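# Press syringe plunger fully in, leave syringe on table

## Task

Drive the syringe's plunger fully home into its barrel, then let the syringe rest on the table with neither hand in contact with it.

## Robot and tools

Robot: two arms, left_arm and right_arm, each ending in a 16-motor four-digit hand (index, middle, ring, thumb). right_arm carries a right hand; left_arm carries its mirror image. Bases in the scene frame: left_arm at (-0.006, +0.320, +0.029) m, yawed slightly (quat_wxyz +1.000, 0, 0, +0.026); right_arm at (+0.028, -0.369, +0.039) m (quat_wxyz +1.000, 0, 0, -0.017).

Frames: the scene frame has its origin at table-top height, halfway between the nominal arm bases, +z up, +x away from the bases over the table, left_arm on the +y side (image left/right may not match). Fixed cameras and the table use the scene frame. Each arm's reported hand pose, velocities and Hand target are in that arm's own base frame, and its offsets move along its own base axes.

Hand point axes (right hand): +z runs along straightened fingers toward the tips; +x crosses the palm heading away from the thumb; the palm face sits at y = -0.062. Straight fingertips reach about 0.139 m past knuckles at z = -0.017. For the left hand +x points toward the thumb. A rigid mast sticks out near the wrist on the palm side and can collide with things. Fingertips have rubber caps; the rest is hard plastic.

Tool execute_actions(actions, cameras). actions is a list of actions; each action is a table of 1 to 15 rows, one row per 1/30 s control step; if fewer than 15 rows are given the last row is held for the remaining steps. Every row is one flat list of 48 numbers, each in [-1, 1], covering both arms even if one is idle: left_arm dx, dy, dz, rx, ry, rz; then 16 left hand motor goals; left current_limit; left speed; then the same 24 for right_arm.

Arm numbers are offsets, not poses: they shift the hand point relative to that arm's Hand target as it stood when the action began, along the arm's base axes. Each row is measured from that same starting target, not from the row before; the next action starts from the new target, so repeating an offset keeps moving. Scale: 1.0 equals 0.6 m for dx, dy, dz and 180 degrees for rotation. rx, ry, rz form a single rotation vector, turning about the Hand target position. An over-long translation is shortened along its direction. The controller limits commanded orientation to 40 degrees from the measured one. The hand often stops short of its target (friction, weight, elbow sag, more when loaded); the next action, even all zeros, re-requests it; if still short, add the missing distance. To stop pressing against something, command the target back beyond the hand point.

Hand numbers are absolute goals, not offsets, each scaled between the hinge's two stops. Order per hand: index_mcp, index_abd, index_pip, index_dip, middle_mcp, middle_abd, middle_pip, middle_dip, ring_mcp, ring_abd, ring_pip, ring_dip, thumb_cmc, thumb_axl, thumb_mcp, thumb_ipl. Degrees at +1 / -1 and straight value: finger _mcp (-18, +128; +0.75), _abd (-60, +60; +0.00), _pip (-29, +108; +0.58), _dip (-21, +117; +0.70); moving toward -1 curls fingers toward the palm. thumb_cmc (-20, +120; +0.71), toward -1 brings the thumb in front of the palm; thumb_axl (-27, +140; +0.68) rolls it; thumb_mcp (-69, +109; +0.23) and thumb_ipl (-77, +108; +0.17) bend it. current_limit maps -1..+1 to 0..550 mA (floor 11 mA); speed sets motion at (speed+1)/2 of 8.5 rad/s. Defaults are +0.4 and -0.6. A 0 is a real goal; to keep a hand unchanged, send back its hand_goal, hand_current_limit and hand_speed. A finger only squeezes while its goal lies past the object's surface.

cameras: list of names (cam_high, cam_low), ["all"] or []. Omitted/null gives all images for an empty actions list and none otherwise. An unknown name invalidates the call. An empty actions list just reports state and images.

Results: end_effector_position (m) and end_effector_quat_wxyz per arm in its base frame, possibly a few cm off; Hand target (your last command after clipping); hand_goal, hand_measured, hand_current_ma (positive pushes toward -1), hand_state per motor in the order above (moving, goal, blocked, overload); joint positions, velocities (may read "within noise"), torques (include arm weight; numbers 3 and 4 wrap at ±28 N m); motor temperatures; end_effector_position at some control steps. A call returns once the robot is still, up to 3 s after the last action.

zoom_image(camera, region): camera is cam_high or cam_low; region [x0, y0, x1, y1] in pixels of the latest 896x504 image, origin top-left, at most 504 by 504. read_manual(section) only returns licence text. finished_scene(scene) ends the current scene (pass its number) and cannot be undone.

Avoid: dropping or releasing moving parts, slamming, striking fixed or heavy things, very hard pushes, knocking anything off the table, and the two hands pressing or gripping each other. Any motor drawing 495 mA or more for 5 s shuts down for 10 s. Motors heat when holding loads, reaching far or pushing at unreachable targets: MOTOR HOT appears near 85 °C, and at 100 °C that arm goes limp for 30 to 60 s. If an arm is stopped, hand commands sent meanwhile are discarded. The scene keeps running while you think, holding the last command. Objects may occasionally be nudged by outside pushes.

Each tool is called after ">>>" in YAML: its name, and indented under it one key for each argument.

## Session

>>> execute_actions:
  actions: []

Scene clock: 0.00 s.
left_arm: end_effector_position=(+0.6150, -0.0915, +0.2513) hand_goal=(+0.754, +0.000, +0.576, +0.696, +0.754, +0.000, +0.576, +0.696, +0.754, +0.000, +0.576, +0.696, +0.714, +0.678, +0.226, +0.168) hand_measured=(+0.754, +0.000, +0.576, +0.696, +0.754, +0.000, +0.576, +0.696, +0.754, +0.000, +0.576, +0.696, +0.714, +0.678, +0.226, +0.168) hand_current_ma=(+0, +0, +0, +0, +0, +0, +0, +0, +0, +0, +0, +0, +0, +0, +0, +0) hand_state=(goal, goal, goal, goal, goal, goal, goal, goal, goal, goal, goal, goal, goal, goal, goal, goal) hand_current_limit=0.40 hand_speed=-0.60 end_effector_quat_wxyz=(+0.395, +0.634, +0.556, +0.364) | right_arm: end_effector_position=(+0.2868, +0.0429, +0.1447) hand_goal=(+0.754, +0.000, +0.576, +0.696, +0.754, +0.000, +0.576, +0.696, +0.754, +0.000, +0.576, +0.696, +0.714, +0.678, +0.226, +0.168) hand_measured=(+0.754, +0.000, +0.576, +0.696, +0.754, +0.000, +0.576, +0.696, +0.754, +0.000, +0.576, +0.696, +0.714, +0.678, +0.226, +0.168) hand_current_ma=(+0, +0, +0, +0, +0, +0, +0, +0, +0, +0, +0, +0, +0, +0, +0, +0) hand_state=(goal, goal, goal, goal, goal, goal, goal, goal, goal, goal, goal, overload, goal, goal, goal, goal) hand_current_limit=0.40 hand_speed=-0.60 end_effector_quat_wxyz=(+0.116, +0.544, +0.783, -0.277)
Joint positions: left_arm=[-0.214 1.497 0.836 0.222 -0.098 -0.021] | right_arm=[0.555 1.167 0.801 -1.656 0.425 0.297]
Joint velocities: within noise
Joint torques (N m): no reading
Motor temperatures (°C): left_arm=[31 31 30 25 30 25] | right_arm=[26 32 32 28 30 29]
Heat: left arm: hottest waist 31 °C; right arm: hottest shoulder 32 °C.
Hand target: left_arm +0.6208, -0.0924, +0.2662; +0.404, +0.627, +0.551, +0.375 | right_arm +0.2907, +0.0443, +0.1498; +0.119, +0.546, +0.782, -0.275

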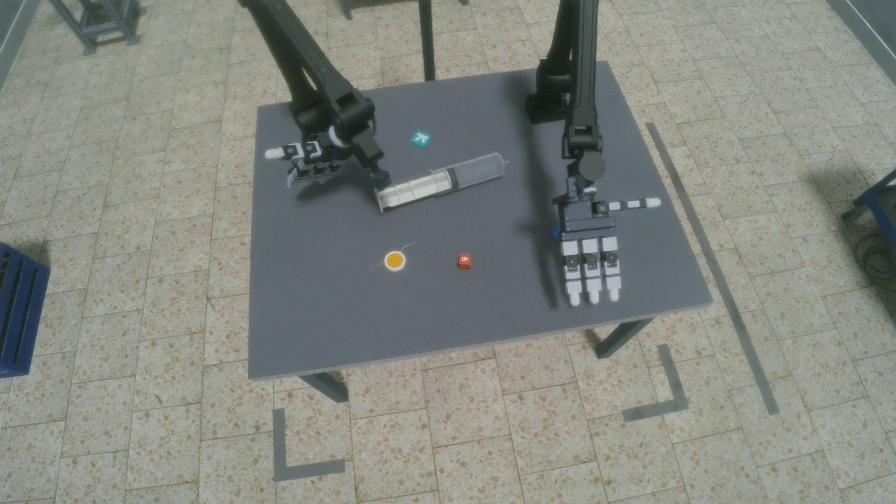

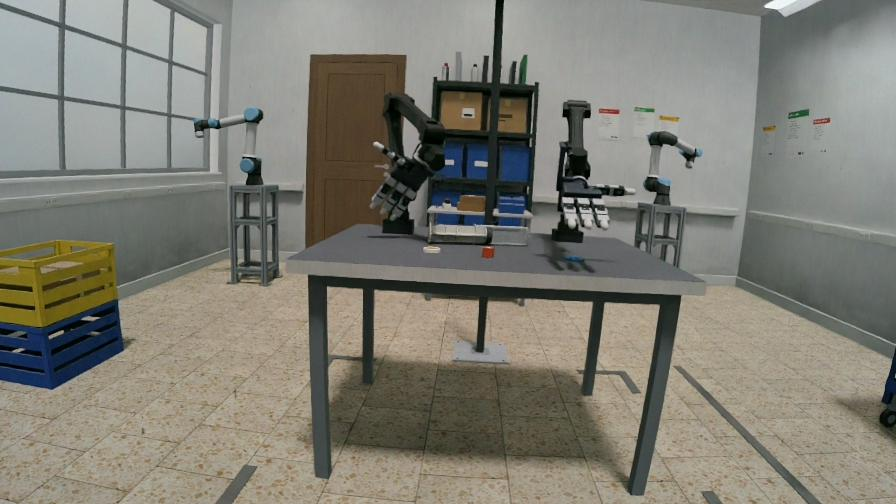

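>>> zoom_image:
  camera: "cam_high"
  region: [340, 110, 540, 230]

>>> zoom_image:
  camera: "cam_low"
  region: [350, 160, 650, 300]

>>> zoom_image:
  camera: "cam_high"
  region: [230, 50, 720, 390]

Scaled by 2.520 from the camera's 896x504 image, which has a finer 1280x720 frame.

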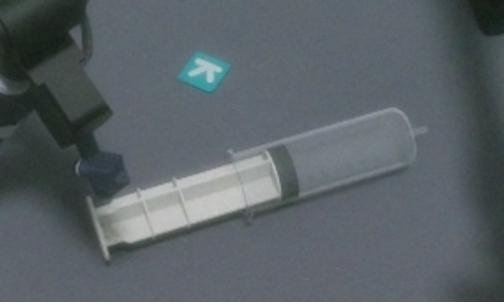

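Scaled by 1.680 from the camera's 896x504 image, which has a finer 1280x720 frame.

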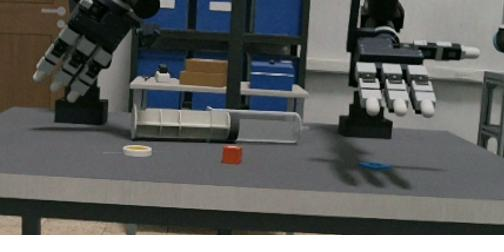

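Scaled by 1.029 from the camera's 896x504 image, which has a finer 1280x720 frame.

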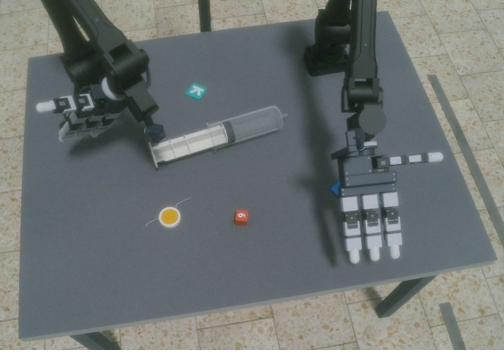

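>>> zoom_image:
  camera: "cam_high"
  region: [230, 50, 430, 210]

>>> zoom_image:
  camera: "cam_low"
  region: [350, 80, 550, 280]

>>> zoom_image:
  camera: "cam_high"
  region: [500, 50, 700, 210]

Scaled by 2.520 from the camera's 896x504 image, which has a finer 1280x720 frame.

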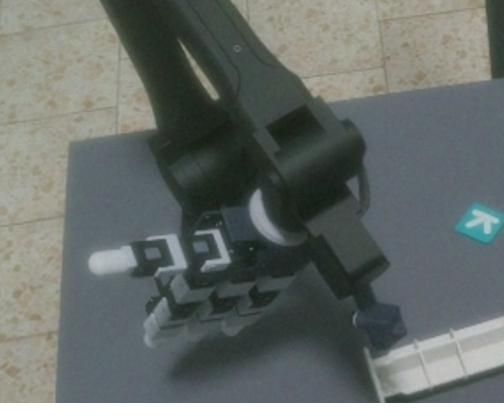

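Scaled by 2.520 from the camera's 896x504 image, which has a finer 1280x720 frame.

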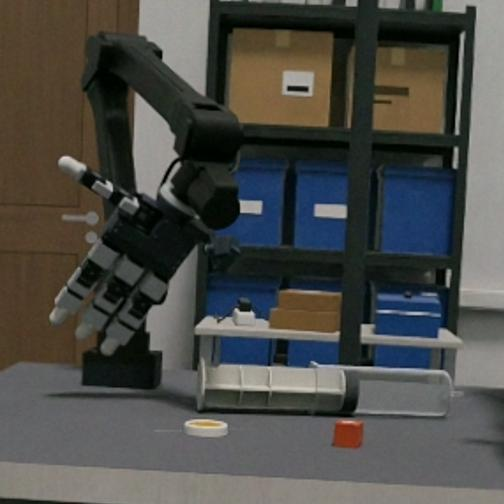

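Scaled by 2.520 from the camera's 896x504 image, which has a finer 1280x720 frame.

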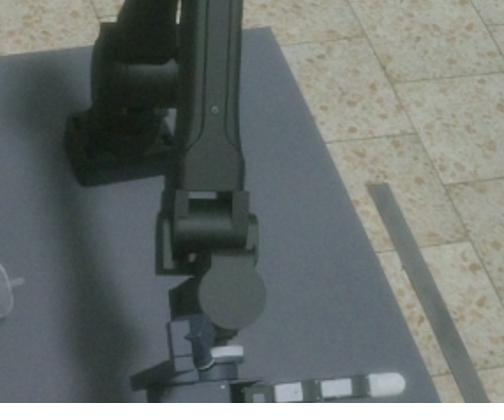

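>>> execute_actions:
  actions:
    - [[-0.17,0.01,0,0.0903,0.0965,-0.1213,0.754,0,0.576,0.696,0.754,0,0.576,0.696,0.754,0,0.576,0.696,0.714,0.678,0.226,0.168,0.4,-0.6,-0.036,0.05,0.09,0.061,0.035,0.148,-0.479,0,-0.737,0.1,-0.479,0,-0.737,0.1,-0.479,0,-0.737,0.1,0.714,0.678,0.226,0.168,0.4,-0.6]]
    - [[-0.17,0.01,0,0.0903,0.0965,-0.1213,-0.479,0,-0.737,0.1,-0.479,0,-0.737,0.1,-0.479,0,-0.737,0.1,0.714,0.678,0.226,0.168,0.4,-0.6,-0.036,0.05,0.09,0.061,0.035,0.148,-0.479,0,-0.737,0.1,-0.479,0,-0.737,0.1,-0.479,0,-0.737,0.1,0.714,0.678,0.226,0.168,0.4,-0.6]]
    - [[-0.17,0.01,0,0.0903,0.0965,-0.1213,-0.479,0,-0.737,0.1,-0.479,0,-0.737,0.1,-0.479,0,-0.737,0.1,0.714,0.678,0.226,0.168,0.4,-0.6,-0.036,0.05,0.07,0.061,0.035,0.148,-0.479,0,-0.737,0.1,-0.479,0,-0.737,0.1,-0.479,0,-0.737,0.1,0.714,0.678,0.226,0.168,0.4,-0.6]]
    - [[-0.17,0.01,0,0,0,0,-0.479,0,-0.737,0.1,-0.479,0,-0.737,0.1,-0.479,0,-0.737,0.1,0.714,0.678,0.226,0.168,0.4,-0.6,0,0,0,0,0,0,-0.479,0,-0.737,0.1,-0.479,0,-0.737,0.1,-0.479,0,-0.737,0.1,0.714,0.678,0.226,0.168,0.4,-0.6]]
  cameras: ["all"]

Scene clock: 373.90 s.
left_arm: end_effector_position=(+0.2143, -0.0683, +0.2665) hand_goal=(-0.478, +0.000, -0.736, +0.100, -0.478, +0.000, -0.736, +0.100, -0.478, +0.000, -0.736, +0.100, +0.714, +0.678, +0.226, +0.168) hand_measured=(-0.460, +0.000, -0.732, +0.102, -0.464, +0.000, -0.734, +0.102, -0.462, +0.000, -0.734, +0.102, +0.714, +0.678, +0.222, +0.168) hand_current_ma=(+31, +0, +5, +2, +21, +0, +2, +2, +26, +0, +2, +2, +0, +0, -6, +0) hand_state=(goal, goal, goal, goal, goal, goal, goal, goal, goal, goal, goal, goal, goal, goal, goal, goal) hand_current_limit=0.40 hand_speed=-0.60 end_effector_quat_wxyz=(+0.003, +0.997, +0.064, +0.033) | right_arm: end_effector_position=(+0.2208, +0.1324, +0.2867) hand_goal=(-0.478, +0.000, -0.736, +0.100, -0.478, +0.000, -0.736, +0.100, -0.478, +0.000, -0.736, +0.100, +0.714, +0.678, +0.226, +0.168) hand_measured=(-0.458, +0.000, -0.732, +0.102, -0.462, +0.000, -0.734, +0.102, -0.460, +0.000, -0.734, +0.696, +0.712, +0.678, +0.222, +0.168) hand_current_ma=(+7, +0, +0, +0, +5, +0, +0, +0, +6, +0, +0, +0, +0, +0, +0, +0) hand_state=(goal, goal, goal, goal, goal, goal, goal, goal, goal, goal, goal, overload, goal, goal, goal, goal) hand_current_limit=0.40 hand_speed=-0.60 end_effector_quat_wxyz=(+0.027, -0.113, +0.993, +0.008)
Joint positions: left_arm=[0.082 0.748 0.941 -1.698 0.008 1.525] | right_arm=[0.194 0.879 1.053 -1.69 -0.012 -1.603]
Joint torques (N m): left_arm=[1.44 -1.26 6.95 0.12 0.71 0.12] | right_arm=[-1.55 -1.67 12.56 0.39 -0.57 -0.18]
Motor temperatures (°C): left_arm=[29 32 36 25 28 24] | right_arm=[26 31 42 28 29 27]
Heat: left arm: hottest elbow 36 °C; right arm: hottest elbow 42 °C.
Hand target: left_arm +0.2129, -0.0684, +0.2662; +0.000, +0.998, +0.069, +0.000 | right_arm +0.2258, +0.1343, +0.2998; +0.000, -0.112, +0.994, -0.001
Off the commanded pose: left_arm 0.002 m, 4 deg | right_arm 0.014 m, 3 deg.
joint sent to its limit (left arm) — joint 4 (wrist pitch), lower limit. The joint targets are off in orientation, not in position.
joint sent to its limit (right arm) — joint 4 (wrist pitch), lower limit. The joint targets are off in orientation, not in position.
Step readings (end_effector_position of left_arm | right_arm):
0: (+0.6150, -0.0915, +0.2513) | (+0.2868, +0.0429, +0.1447)
1: (+0.6058, -0.0988, +0.2433) | (+0.2871, +0.0464, +0.1470)
2: (+0.5911, -0.1070, +0.2383) | (+0.2848, +0.0496, +0.1524)
4: (+0.5474, -0.1050, +0.2339) | (+0.2780, +0.0573, +0.1753)
8: (+0.5091, -0.0809, +0.2593) | (+0.2648, +0.0641, +0.2092)
15: (+0.5085, -0.0792, +0.2517) | (+0.2675, +0.0710, +0.1965)
16: (+0.4999, -0.0832, +0.2457) | (+0.2658, +0.0755, +0.1961)
17: (+0.4792, -0.0872, +0.2343) | (+0.2603, +0.0814, +0.1978)
19: (+0.4395, -0.0817, +0.2253) | (+0.2510, +0.0893, +0.2148)
23: (+0.4038, -0.0718, +0.2366) | (+0.2488, +0.0963, +0.2508)
30: (+0.4104, -0.0784, +0.2505) | (+0.2453, +0.1017, +0.2501)
31: (+0.4011, -0.0760, +0.2451) | (+0.2412, +0.1091, +0.2515)
32: (+0.3769, -0.0697, +0.2341) | (+0.2354, +0.1196, +0.2563)
34: (+0.3345, -0.0643, +0.2280) | (+0.2321, +0.1279, +0.2721)
38: (+0.3081, -0.0661, +0.2432) | (+0.2312, +0.1298, +0.2909)
45: (+0.3070, -0.0702, +0.2511) | (+0.2236, +0.1323, +0.2871)
46: (+0.3028, -0.0705, +0.2491) | (+0.2231, +0.1323, +0.2868)
47: (+0.2901, -0.0711, +0.2456) | (+0.2227, +0.1324, +0.2868)
49: (+0.2521, -0.0728, +0.2437) | (+0.2219, +0.1324, +0.2867)
53: (+0.2165, -0.0715, +0.2655) | (+0.2213, +0.1324, +0.2867)
60: (+0.2125, -0.0682, +0.2698) | (+0.2208, +0.1324, +0.2867)

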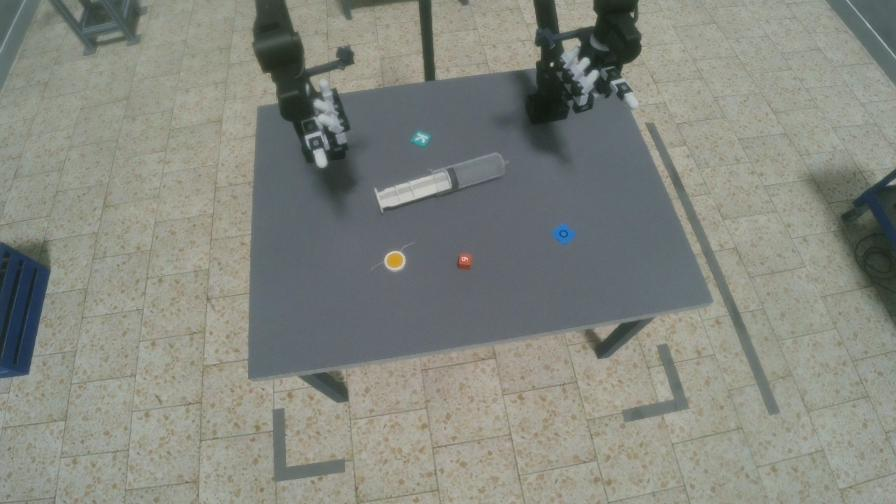

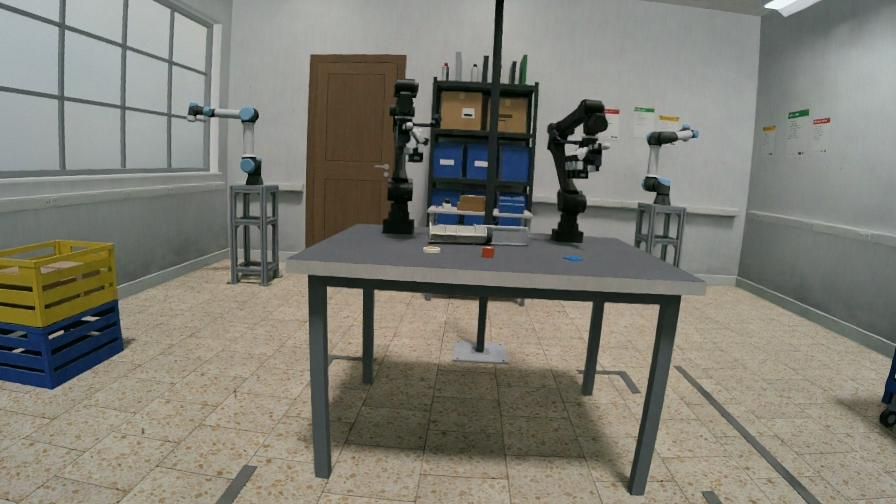

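>>> execute_actions:
  actions:
    - [[0,0,-0.15,0,0,0,-0.479,0,-0.737,0.1,-0.479,0,-0.737,0.1,-0.479,0,-0.737,0.1,0.714,0.678,0.226,0.168,0.4,-0.6,0,0,-0.15,0,0,0,-0.479,0,-0.737,0.1,-0.479,0,-0.737,0.1,-0.479,0,-0.737,0.696,0.714,0.678,0.226,0.168,0.4,-0.6]]
    - [[0,0,-0.15,0,0,0,-0.479,0,-0.737,0.1,-0.479,0,-0.737,0.1,-0.479,0,-0.737,0.1,0.714,0.678,0.226,0.168,0.4,-0.6,0,0,-0.15,0,0,0,-0.479,0,-0.737,0.1,-0.479,0,-0.737,0.1,-0.479,0,-0.737,0.696,0.714,0.678,0.226,0.168,0.4,-0.6]]
  cameras: ["all"]

>>> zoom_image:
  camera: "cam_high"
  region: [250, 60, 650, 285]

>>> zoom_image:
  camera: "cam_low"
  region: [350, 120, 630, 280]

Scene clock: 394.17 s.
left_arm: end_effector_position=(+0.2036, -0.0669, +0.0807) hand_goal=(-0.478, +0.000, -0.736, +0.100, -0.478, +0.000, -0.736, +0.100, -0.478, +0.000, -0.736, +0.100, +0.714, +0.678, +0.226, +0.168) hand_measured=(-0.462, +0.000, -0.730, +0.102, -0.470, +0.000, -0.734, +0.102, -0.470, +0.000, -0.734, +0.102, +0.716, +0.678, +0.222, +0.168) hand_current_ma=(+26, +0, +5, +2, +10, +0, +2, +2, +11, +0, +1, +2, +1, +0, -6, +0) hand_state=(goal, goal, goal, goal, goal, goal, goal, goal, goal, goal, goal, goal, goal, goal, goal, goal) hand_current_limit=0.40 hand_speed=-0.60 end_effector_quat_wxyz=(-0.001, +0.997, +0.071, -0.016) | right_arm: end_effector_position=(+0.2137, +0.1285, +0.1099) hand_goal=(-0.478, +0.000, -0.736, +0.100, -0.478, +0.000, -0.736, +0.100, -0.478, +0.000, -0.736, +0.696, +0.714, +0.678, +0.226, +0.168) hand_measured=(-0.462, +0.000, -0.732, +0.102, -0.470, +0.000, -0.734, +0.102, -0.470, +0.000, -0.734, +0.696, +0.714, +0.678, +0.222, +0.168) hand_current_ma=(+5, +0, +0, +0, +1, +0, +0, +0, +1, +0, +0, +0, +0, +0, +0, +0) hand_state=(goal, goal, goal, goal, goal, goal, goal, goal, goal, goal, goal, overload, goal, goal, goal, goal) hand_current_limit=0.40 hand_speed=-0.60 end_effector_quat_wxyz=(-0.023, -0.110, +0.994, -0.005)
Joint positions: left_arm=[0.082 0.833 0.494 -1.263 -0.003 1.511] | right_arm=[0.198 0.971 0.644 -1.291 0.007 -1.592]
Joint torques (N m): left_arm=[-0.03 -1.67 7.54 0.88 0.45 -0.08] | right_arm=[-0.44 -2.96 10.92 0.98 -0.46 0.03]
Heat: left arm: hottest elbow 37 °C; right arm: hottest elbow 45 °C.
Hand target: left_arm +0.2128, -0.0684, +0.0862; +0.000, +0.998, +0.069, +0.000 | right_arm +0.2258, +0.1343, +0.1198; +0.000, -0.112, +0.994, -0.001
Off the commanded pose: left_arm 0.011 m, 2 deg | right_arm 0.017 m, 3 deg.
Step readings (end_effector_position of left_arm | right_arm):
0: (+0.2143, -0.0683, +0.2665) | (+0.2208, +0.1324, +0.2867)
1: (+0.2129, -0.0684, +0.2537) | (+0.2217, +0.1326, +0.2771)
2: (+0.2214, -0.0676, +0.2421) | (+0.2288, +0.1336, +0.2674)
4: (+0.2087, -0.0669, +0.2058) | (+0.2178, +0.1292, +0.2353)
8: (+0.1983, -0.0679, +0.1691) | (+0.2132, +0.1288, +0.2009)
15: (+0.2043, -0.0671, +0.1687) | (+0.2177, +0.1297, +0.2005)
16: (+0.2029, -0.0676, +0.1580) | (+0.2178, +0.1299, +0.1901)
17: (+0.2153, -0.0662, +0.1465) | (+0.2295, +0.1320, +0.1808)
19: (+0.2075, -0.0666, +0.1160) | (+0.2217, +0.1299, +0.1483)
23: (+0.1956, -0.0678, +0.0817) | (+0.2074, +0.1273, +0.1112)
30: (+0.2032, -0.0669, +0.0807) | (+0.2137, +0.1285, +0.1099)

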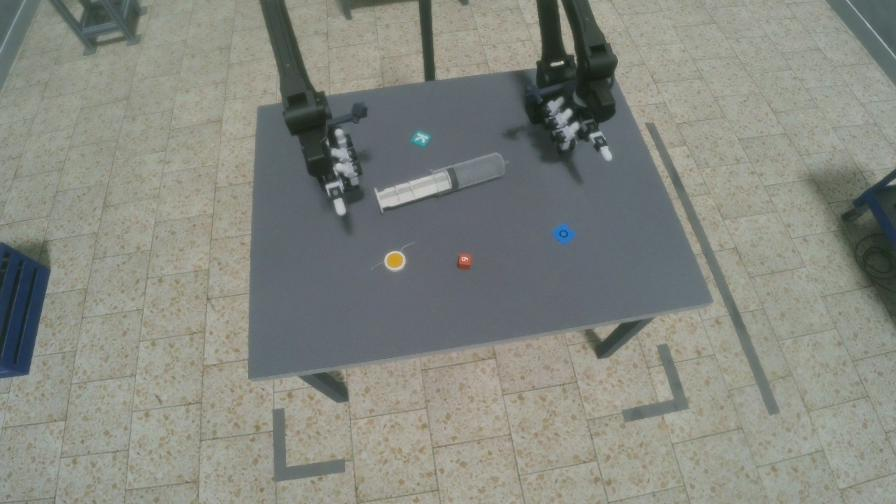

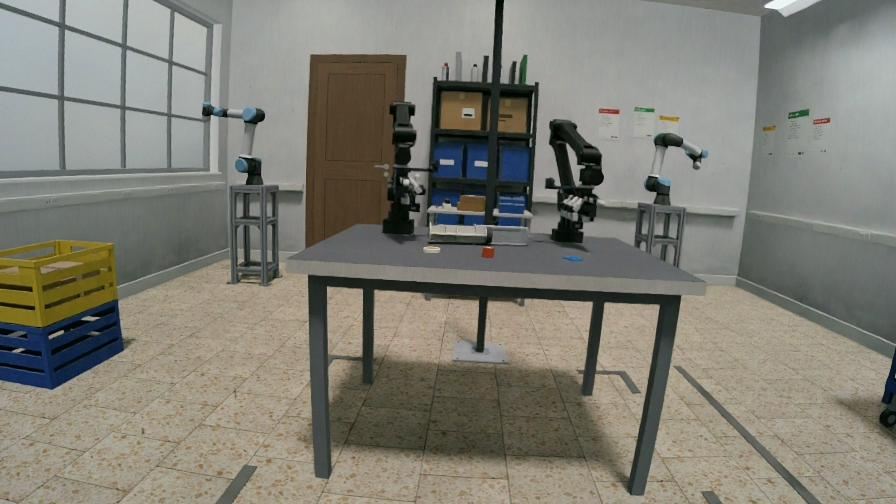

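Scaled by 1.260 from the camera's 896x504 image, which has a finer 1280x720 frame.

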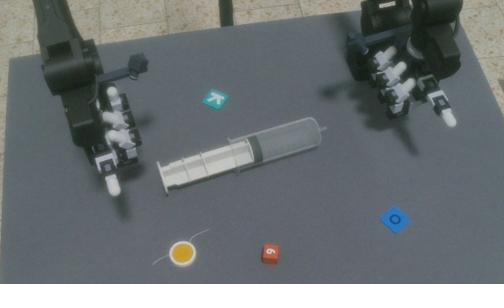

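Scaled by 1.800 from the camera's 896x504 image, which has a finer 1280x720 frame.

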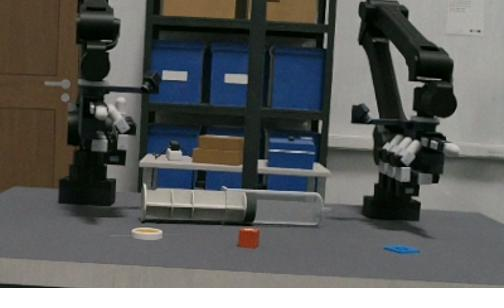

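>>> zoom_image:
  camera: "cam_high"
  region: [280, 90, 440, 230]

>>> zoom_image:
  camera: "cam_high"
  region: [480, 60, 640, 200]

Scaled by 3.150 from the camera's 896x504 image, which has a finer 1280x720 frame.

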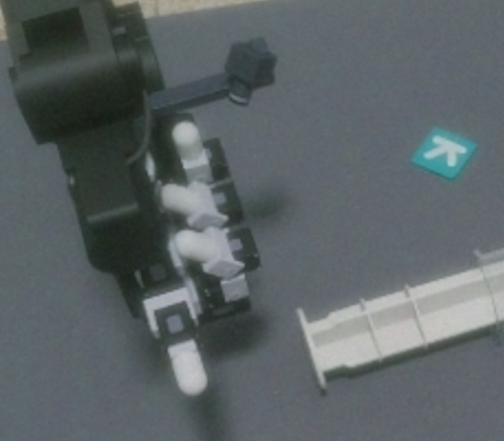

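Scaled by 3.150 from the camera's 896x504 image, which has a finer 1280x720 frame.

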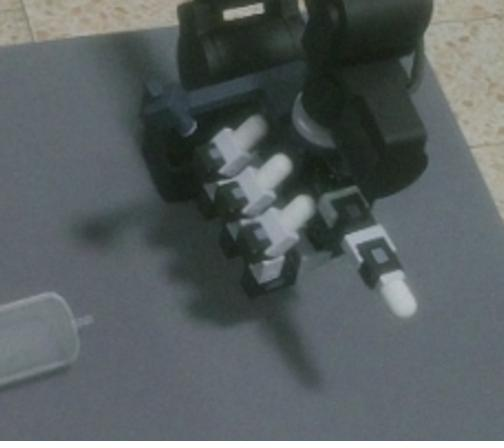

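>>> execute_actions:
  actions:
    - [[0,0,-0.083,0,0,0,-0.479,0,-0.737,0.1,-0.479,0,-0.737,0.1,-0.479,0,-0.737,0.1,0.714,0.678,0.226,0.168,0.4,-0.6,0,0,-0.148,0,0,0,-0.479,0,-0.737,0.1,-0.479,0,-0.737,0.1,-0.479,0,-0.737,0.696,0.714,0.678,0.226,0.168,0.4,-0.6]]
  cameras: ["all"]

>>> zoom_image:
  camera: "cam_high"
  region: [300, 110, 460, 250]

>>> zoom_image:
  camera: "cam_high"
  region: [480, 80, 640, 220]

>>> zoom_image:
  camera: "cam_low"
  region: [370, 170, 490, 260]

>>> zoom_image:
  camera: "cam_low"
  region: [490, 170, 610, 260]

Scene clock: 421.33 s.
left_arm: end_effector_position=(+0.2089, -0.0665, +0.0363) hand_goal=(-0.478, +0.000, -0.736, +0.100, -0.478, +0.000, -0.736, +0.100, -0.478, +0.000, -0.736, +0.100, +0.714, +0.678, +0.226, +0.168) hand_measured=(-0.462, +0.000, -0.730, +0.102, -0.470, +0.000, -0.734, +0.102, -0.470, +0.000, -0.734, +0.102, +0.716, +0.678, +0.222, +0.168) hand_current_ma=(+26, +0, +5, +2, +9, +0, +2, +2, +10, +0, +1, +1, +1, +0, -6, +0) hand_state=(goal, goal, goal, goal, goal, goal, goal, goal, goal, goal, goal, goal, goal, goal, goal, goal) hand_current_limit=0.40 hand_speed=-0.60 end_effector_quat_wxyz=(-0.001, +0.997, +0.071, -0.009) | right_arm: end_effector_position=(+0.2142, +0.1283, +0.0244) hand_goal=(-0.478, +0.000, -0.736, +0.100, -0.478, +0.000, -0.736, +0.100, -0.478, +0.000, -0.736, +0.696, +0.714, +0.678, +0.226, +0.168) hand_measured=(-0.462, +0.000, -0.732, +0.102, -0.470, +0.000, -0.734, +0.102, -0.470, +0.000, -0.734, +0.696, +0.716, +0.678, +0.222, +0.168) hand_current_ma=(+5, +0, +0, +0, +1, +0, +0, +0, +1, +0, +0, +0, +0, +0, +0, +0) hand_state=(goal, goal, goal, goal, goal, goal, goal, goal, goal, goal, goal, overload, goal, goal, goal, goal) hand_current_limit=0.40 hand_speed=-0.60 end_effector_quat_wxyz=(-0.019, -0.110, +0.994, -0.006)
Joint positions: left_arm=[0.082 0.923 0.405 -1.071 -0.003 1.511] | right_arm=[0.198 1.119 0.481 -0.972 0.008 -1.592]
Joint torques (N m): left_arm=[0.09 -1.9 6.05 0.84 0.43 -0.09] | right_arm=[-0.56 -3.37 8.88 1.01 -0.52 0.02]
Heat: left arm: hottest elbow 36 °C; right arm: hottest elbow 45 °C.
Hand target: left_arm +0.2128, -0.0684, +0.0364; +0.000, +0.998, +0.069, +0.000 | right_arm +0.2259, +0.1343, +0.0310; +0.000, -0.112, +0.994, -0.001
Off the commanded pose: left_arm 0.004 m, 1 deg | right_arm 0.015 m, 2 deg.
Step readings (end_effector_position of left_arm | right_arm):
0: (+0.2036, -0.0669, +0.0807) | (+0.2137, +0.1285, +0.1099)
1: (+0.2042, -0.0672, +0.0759) | (+0.2147, +0.1292, +0.1025)
2: (+0.2120, -0.0662, +0.0695) | (+0.2248, +0.1307, +0.0916)
4: (+0.2105, -0.0664, +0.0552) | (+0.2225, +0.1300, +0.0657)
8: (+0.2045, -0.0671, +0.0372) | (+0.2073, +0.1271, +0.0275)
15: (+0.2089, -0.0665, +0.0363) | (+0.2141, +0.1283, +0.0243)

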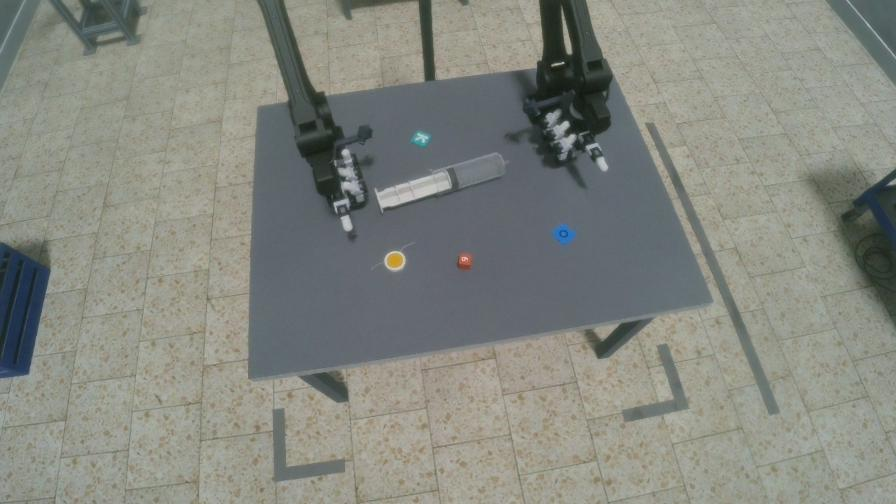

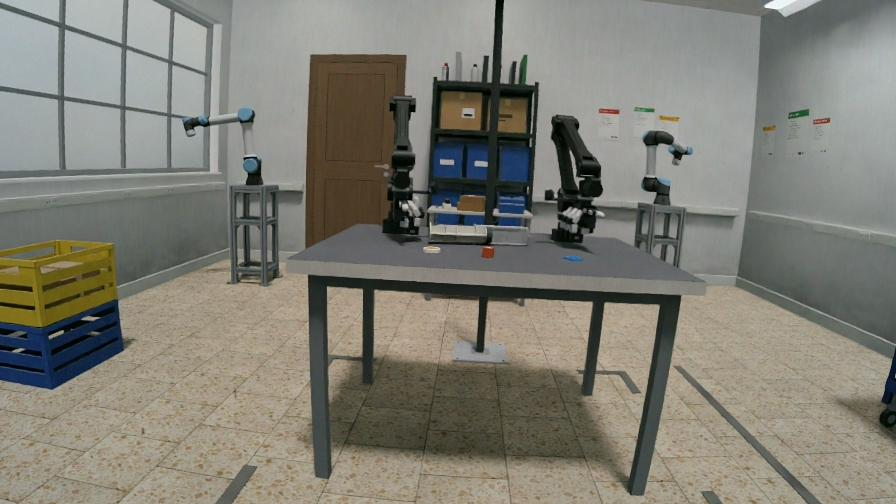

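Scaled by 3.150 from the camera's 896x504 image, which has a finer 1280x720 frame.

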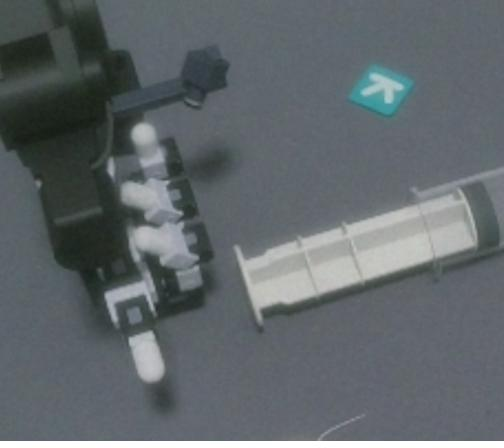

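Scaled by 3.150 from the camera's 896x504 image, which has a finer 1280x720 frame.

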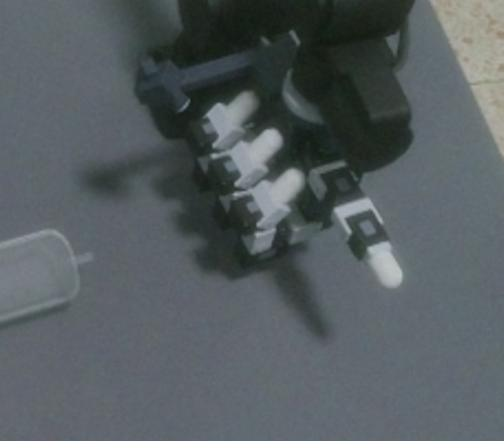

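Scaled by 4.200 from the camera's 896x504 image, which has a finer 1280x720 frame.

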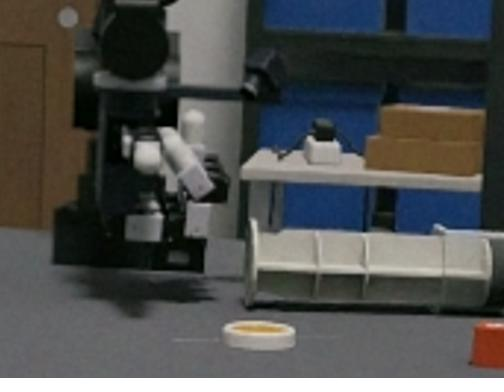

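Scaled by 4.200 from the camera's 896x504 image, which has a finer 1280x720 frame.

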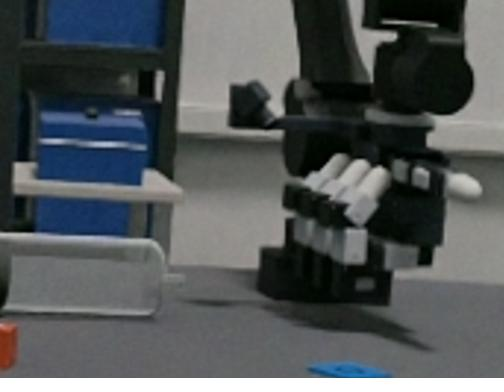

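>>> execute_actions:
  actions:
    - [[-0.03,0,-0.045,0,0,0,-0.479,0,-0.737,0.1,-0.479,0,-0.737,0.1,-0.479,0,-0.737,0.1,0.714,0.678,0.226,0.168,0.4,-0.6,0.058,0,-0.042,0,0,0,-0.479,0,-0.737,0.1,-0.479,0,-0.737,0.1,-0.479,0,-0.737,0.696,0.714,0.678,0.226,0.168,0.4,-0.6]]
  cameras: ["all"]

>>> zoom_image:
  camera: "cam_high"
  region: [300, 110, 460, 250]

>>> zoom_image:
  camera: "cam_high"
  region: [480, 80, 640, 220]

>>> zoom_image:
  camera: "cam_low"
  region: [370, 170, 490, 260]

>>> zoom_image:
  camera: "cam_low"
  region: [490, 170, 610, 260]

Scene clock: 479.00 s.
left_arm: end_effector_position=(+0.1904, -0.0680, +0.0090) hand_goal=(-0.478, +0.000, -0.736, +0.100, -0.478, +0.000, -0.736, +0.100, -0.478, +0.000, -0.736, +0.100, +0.714, +0.678, +0.226, +0.168) hand_measured=(-0.462, +0.000, -0.730, +0.102, -0.470, +0.000, -0.734, +0.102, -0.470, +0.000, -0.734, +0.102, +0.716, +0.678, +0.222, +0.168) hand_current_ma=(+26, +0, +5, +2, +9, +0, +2, +2, +10, +0, +1, +1, +1, +0, -6, +0) hand_state=(goal, goal, goal, goal, goal, goal, goal, goal, goal, goal, goal, goal, goal, goal, goal, goal) hand_current_limit=0.40 hand_speed=-0.60 end_effector_quat_wxyz=(-0.001, +0.997, +0.071, -0.008) | right_arm: end_effector_position=(+0.2442, +0.1313, -0.0030) hand_goal=(-0.478, +0.000, -0.736, +0.100, -0.478, +0.000, -0.736, +0.100, -0.478, +0.000, -0.736, +0.696, +0.714, +0.678, +0.226, +0.168) hand_measured=(-0.464, +0.000, -0.730, +0.102, -0.470, +0.000, -0.734, +0.102, -0.470, +0.000, -0.734, +0.696, +0.716, +0.678, +0.222, +0.168) hand_current_ma=(+3, +0, +1, +0, +1, +0, +0, +0, +1, +0, +0, +0, +0, +0, +0, +0) hand_state=(goal, goal, goal, goal, goal, goal, goal, goal, goal, goal, goal, overload, goal, goal, goal, goal) hand_current_limit=0.40 hand_speed=-0.60 end_effector_quat_wxyz=(-0.022, -0.107, +0.994, -0.005)
Joint positions: left_arm=[0.082 0.914 0.317 -0.99 -0.003 1.511] | right_arm=[0.185 1.291 0.515 -0.84 0.007 -1.6]
Joint torques (N m): left_arm=[0.67 -0.91 5.87 0.85 0.43 0.01] | right_arm=[-1.85 -5.19 8.79 0.87 -0.46 -0.18]
Heat: left arm: hottest elbow 34 °C; right arm: hottest elbow 42 °C.
Hand target: left_arm +0.1947, -0.0685, +0.0093; +0.000, +0.998, +0.069, +0.000 | right_arm +0.2607, +0.1344, +0.0059; +0.000, -0.112, +0.994, -0.001
Off the commanded pose: left_arm 0.004 m, 1 deg | right_arm 0.019 m, 3 deg.
Step readings (end_effector_position of left_arm | right_arm):
0: (+0.2089, -0.0665, +0.0363) | (+0.2142, +0.1283, +0.0244)
1: (+0.2077, -0.0667, +0.0329) | (+0.2163, +0.1284, +0.0224)
2: (+0.2102, -0.0663, +0.0290) | (+0.2214, +0.1290, +0.0181)
4: (+0.1993, -0.0672, +0.0184) | (+0.2358, +0.1301, +0.0097)
8: (+0.1865, -0.0686, +0.0088) | (+0.2454, +0.1315, -0.0035)
15: (+0.1904, -0.0680, +0.0090) | (+0.2442, +0.1313, -0.0030)

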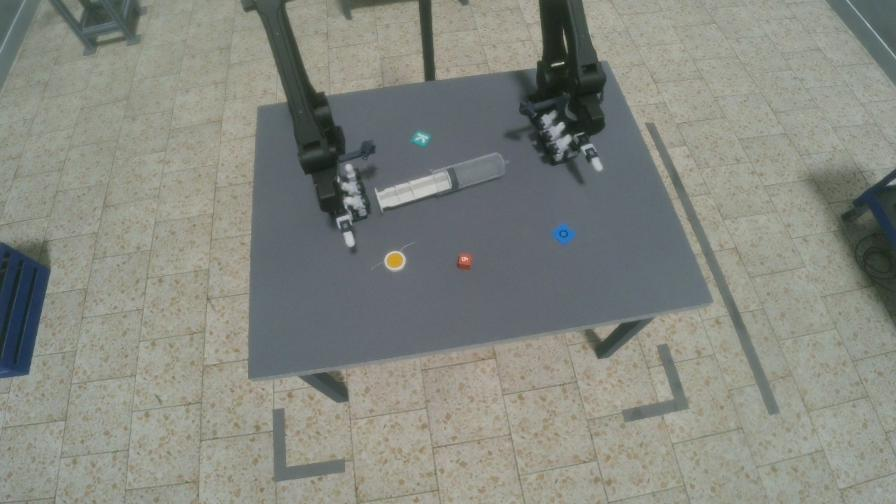

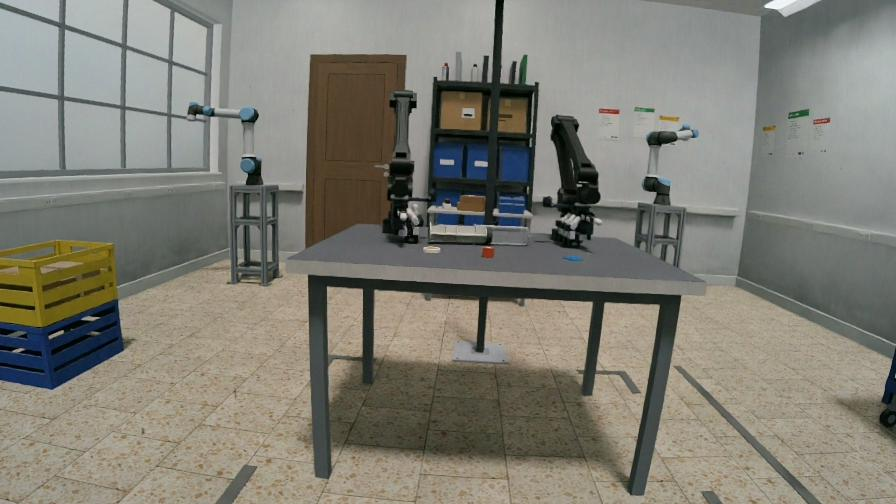

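Scaled by 3.150 from the camera's 896x504 image, which has a finer 1280x720 frame.

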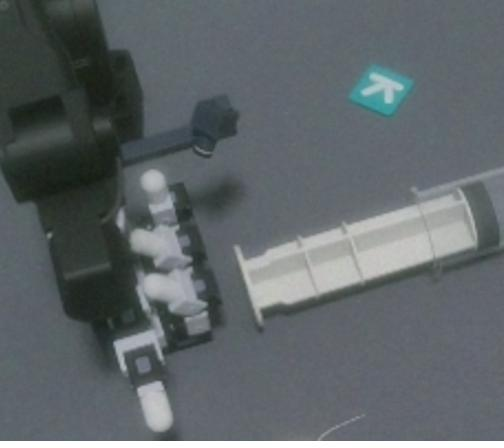

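Scaled by 3.150 from the camera's 896x504 image, which has a finer 1280x720 frame.

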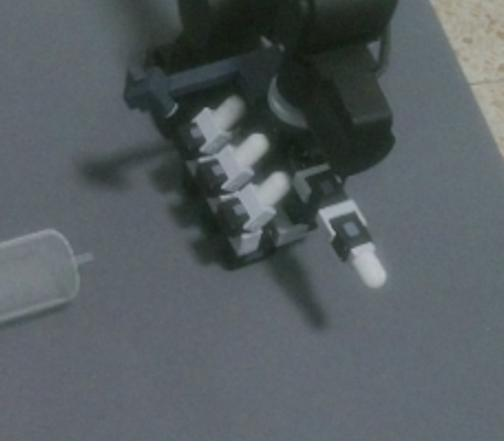

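Scaled by 4.200 from the camera's 896x504 image, which has a finer 1280x720 frame.

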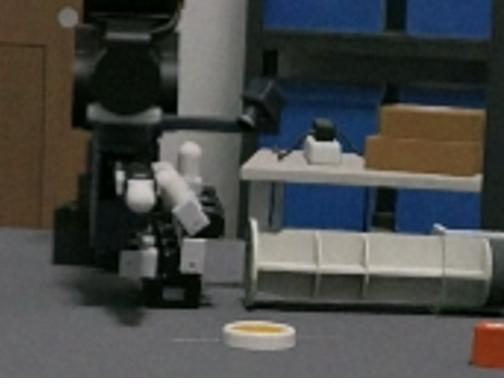

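Scaled by 4.200 from the camera's 896x504 image, which has a finer 1280x720 frame.

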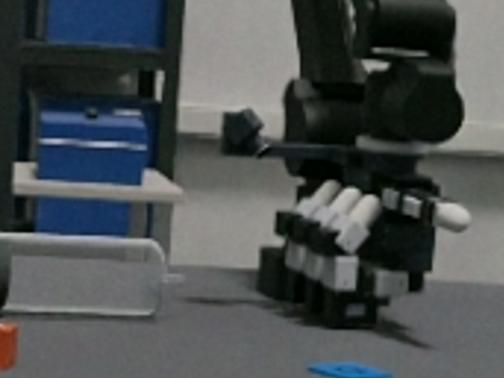

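>>> execute_actions:
  actions:
    - [[0,0,0,0,0,0,-0.89,0,-0.372,0.696,-0.89,0,-0.372,0.696,-0.89,0,0.576,0.696,0.714,0.678,0.226,0.168,0.4,-0.6,0,0,0,0,0,0,-0.89,0,-0.372,0.696,-0.89,0,-0.372,0.696,-0.89,0,0.576,0.696,0.714,0.678,0.226,0.168,0.4,-0.6]]
    - [[0,0,0,0,0,0,-0.89,0,-0.372,0.696,-0.89,0,-0.372,0.696,-0.89,0,0.576,0.696,0.714,0.678,0.226,0.168,0.4,-0.6,0,0,0,0,0,0,-0.89,0,-0.372,0.696,-0.89,0,-0.372,0.696,-0.89,0,0.576,0.696,0.714,0.678,0.226,0.168,0.4,-0.6]]
  cameras: ["all"]

>>> zoom_image:
  camera: "cam_high"
  region: [300, 110, 460, 250]

>>> zoom_image:
  camera: "cam_low"
  region: [370, 170, 490, 260]

>>> zoom_image:
  camera: "cam_low"
  region: [490, 170, 610, 260]

Scene clock: 583.87 s.
left_arm: end_effector_position=(+0.1904, -0.0680, +0.0090) hand_goal=(-0.890, +0.000, -0.372, +0.696, -0.890, +0.000, -0.372, +0.696, -0.890, +0.000, +0.576, +0.696, +0.714, +0.678, +0.226, +0.168) hand_measured=(-0.872, +0.000, -0.374, +0.694, -0.872, +0.000, -0.374, +0.694, -0.882, +0.004, +0.576, +0.694, +0.716, +0.678, +0.222, +0.168) hand_current_ma=(+30, +0, -2, -2, +29, +0, -2, -2, +10, +3, +0, -2, +1, +0, -6, +0) hand_state=(goal, goal, goal, goal, goal, goal, goal, goal, goal, goal, goal, goal, goal, goal, goal, goal) hand_current_limit=0.40 hand_speed=-0.60 end_effector_quat_wxyz=(-0.001, +0.997, +0.071, -0.008) | right_arm: end_effector_position=(+0.2442, +0.1313, -0.0030) hand_goal=(-0.890, +0.000, -0.372, +0.696, -0.890, +0.000, -0.372, +0.696, -0.890, +0.000, +0.576, +0.696, +0.714, +0.678, +0.226, +0.168) hand_measured=(-0.872, +0.000, -0.374, +0.694, -0.872, +0.000, -0.374, +0.694, -0.882, +0.004, +0.576, +0.666, +0.716, +0.678, +0.222, +0.168) hand_current_ma=(+6, +0, +0, +0, +6, +0, +0, +0, +1, +0, +0, +0, +0, +0, +0, +0) hand_state=(goal, goal, goal, goal, goal, goal, goal, goal, goal, goal, goal, overload, goal, goal, goal, goal) hand_current_limit=0.40 hand_speed=-0.60 end_effector_quat_wxyz=(-0.022, -0.107, +0.994, -0.005)
Joint positions: left_arm=[0.082 0.914 0.317 -0.99 -0.003 1.511] | right_arm=[0.185 1.291 0.515 -0.84 0.007 -1.6]
Joint torques (N m): left_arm=[0.62 -0.91 5.91 0.83 0.43 0.01] | right_arm=[-1.61 -5.13 8.85 0.84 -0.47 -0.18]
Heat: left arm: hottest elbow 34 °C; right arm: hottest elbow 43 °C.
Hand target: left_arm +0.1947, -0.0685, +0.0093; +0.000, +0.998, +0.069, +0.000 | right_arm +0.2607, +0.1344, +0.0059; +0.000, -0.112, +0.994, -0.001
Off the commanded pose: left_arm 0.004 m, 1 deg | right_arm 0.019 m, 3 deg.
Step readings (end_effector_position of left_arm | right_arm):
0: (+0.1904, -0.0680, +0.0090) | (+0.2442, +0.1313, -0.0030)
1: (+0.1904, -0.0680, +0.0090) | (+0.2442, +0.1313, -0.0030)
2: (+0.1904, -0.0680, +0.0090) | (+0.2442, +0.1313, -0.0030)
4: (+0.1904, -0.0680, +0.0090) | (+0.2442, +0.1313, -0.0030)
8: (+0.1904, -0.0680, +0.0090) | (+0.2442, +0.1313, -0.0030)
15: (+0.1904, -0.0680, +0.0090) | (+0.2442, +0.1313, -0.0030)
16: (+0.1904, -0.0680, +0.0090) | (+0.2442, +0.1313, -0.0030)
17: (+0.1904, -0.0680, +0.0090) | (+0.2442, +0.1313, -0.0030)
19: (+0.1904, -0.0680, +0.0090) | (+0.2442, +0.1313, -0.0030)
23: (+0.1904, -0.0680, +0.0090) | (+0.2442, +0.1313, -0.0030)
30: (+0.1904, -0.0680, +0.0090) | (+0.2442, +0.1313, -0.0030)

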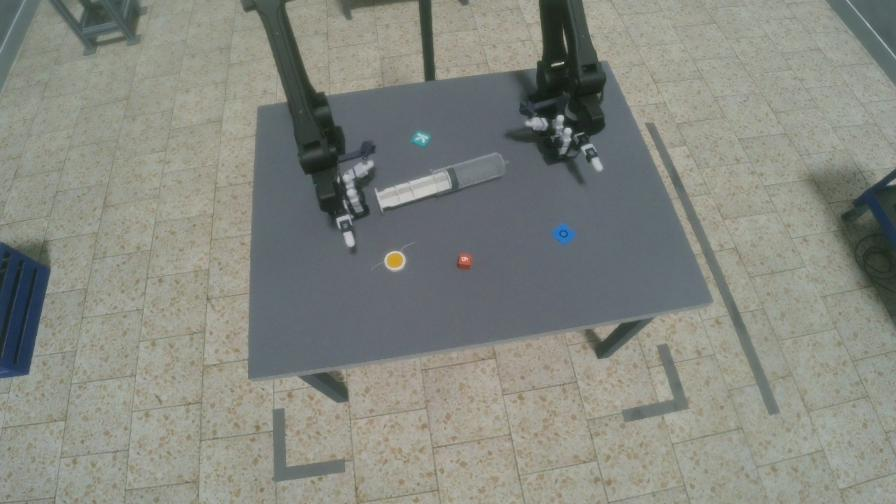

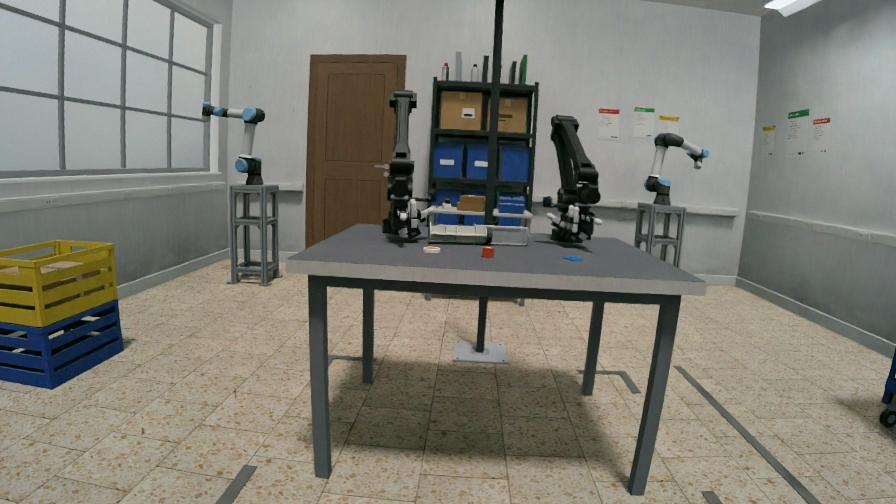

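Scaled by 3.150 from the camera's 896x504 image, which has a finer 1280x720 frame.

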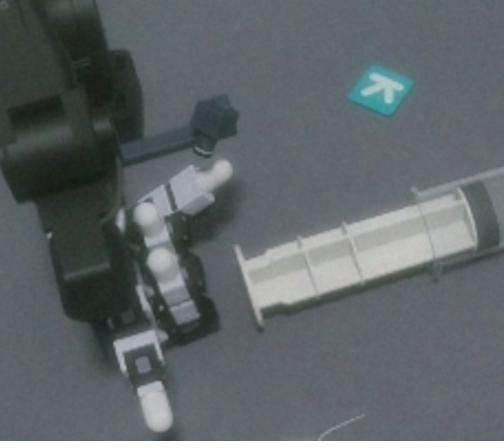

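Scaled by 4.200 from the camera's 896x504 image, which has a finer 1280x720 frame.

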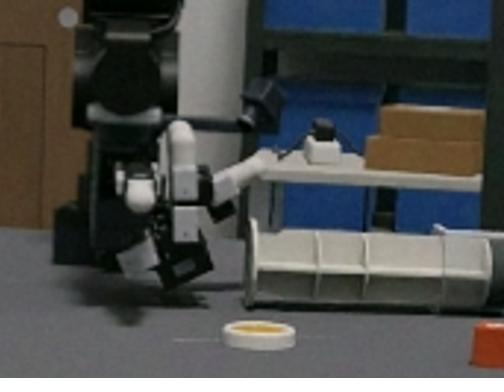

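Scaled by 4.200 from the camera's 896x504 image, which has a finer 1280x720 frame.

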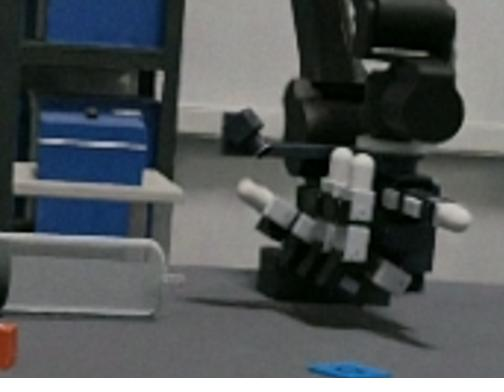

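>>> zoom_image:
  camera: "cam_high"
  region: [330, 150, 400, 230]

>>> zoom_image:
  camera: "cam_high"
  region: [490, 90, 610, 190]

Scaled by 6.300 from the camera's 896x504 image, which has a finer 1280x720 frame.

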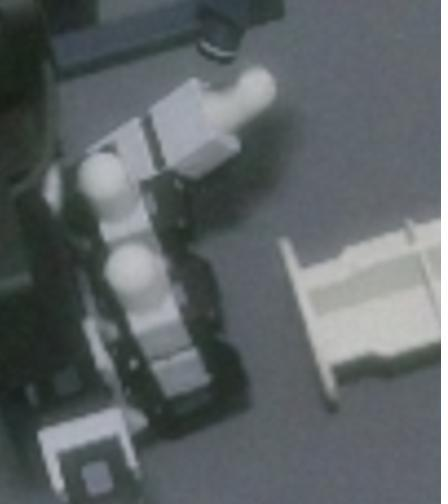

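Scaled by 4.200 from the camera's 896x504 image, which has a finer 1280x720 frame.

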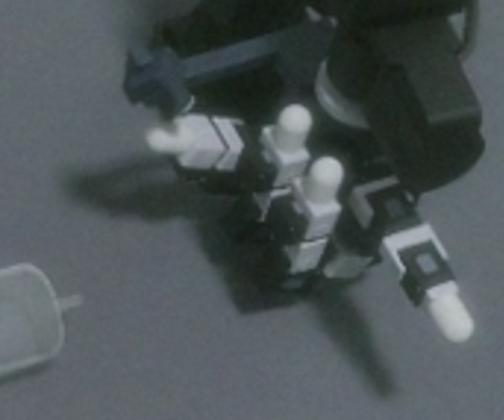

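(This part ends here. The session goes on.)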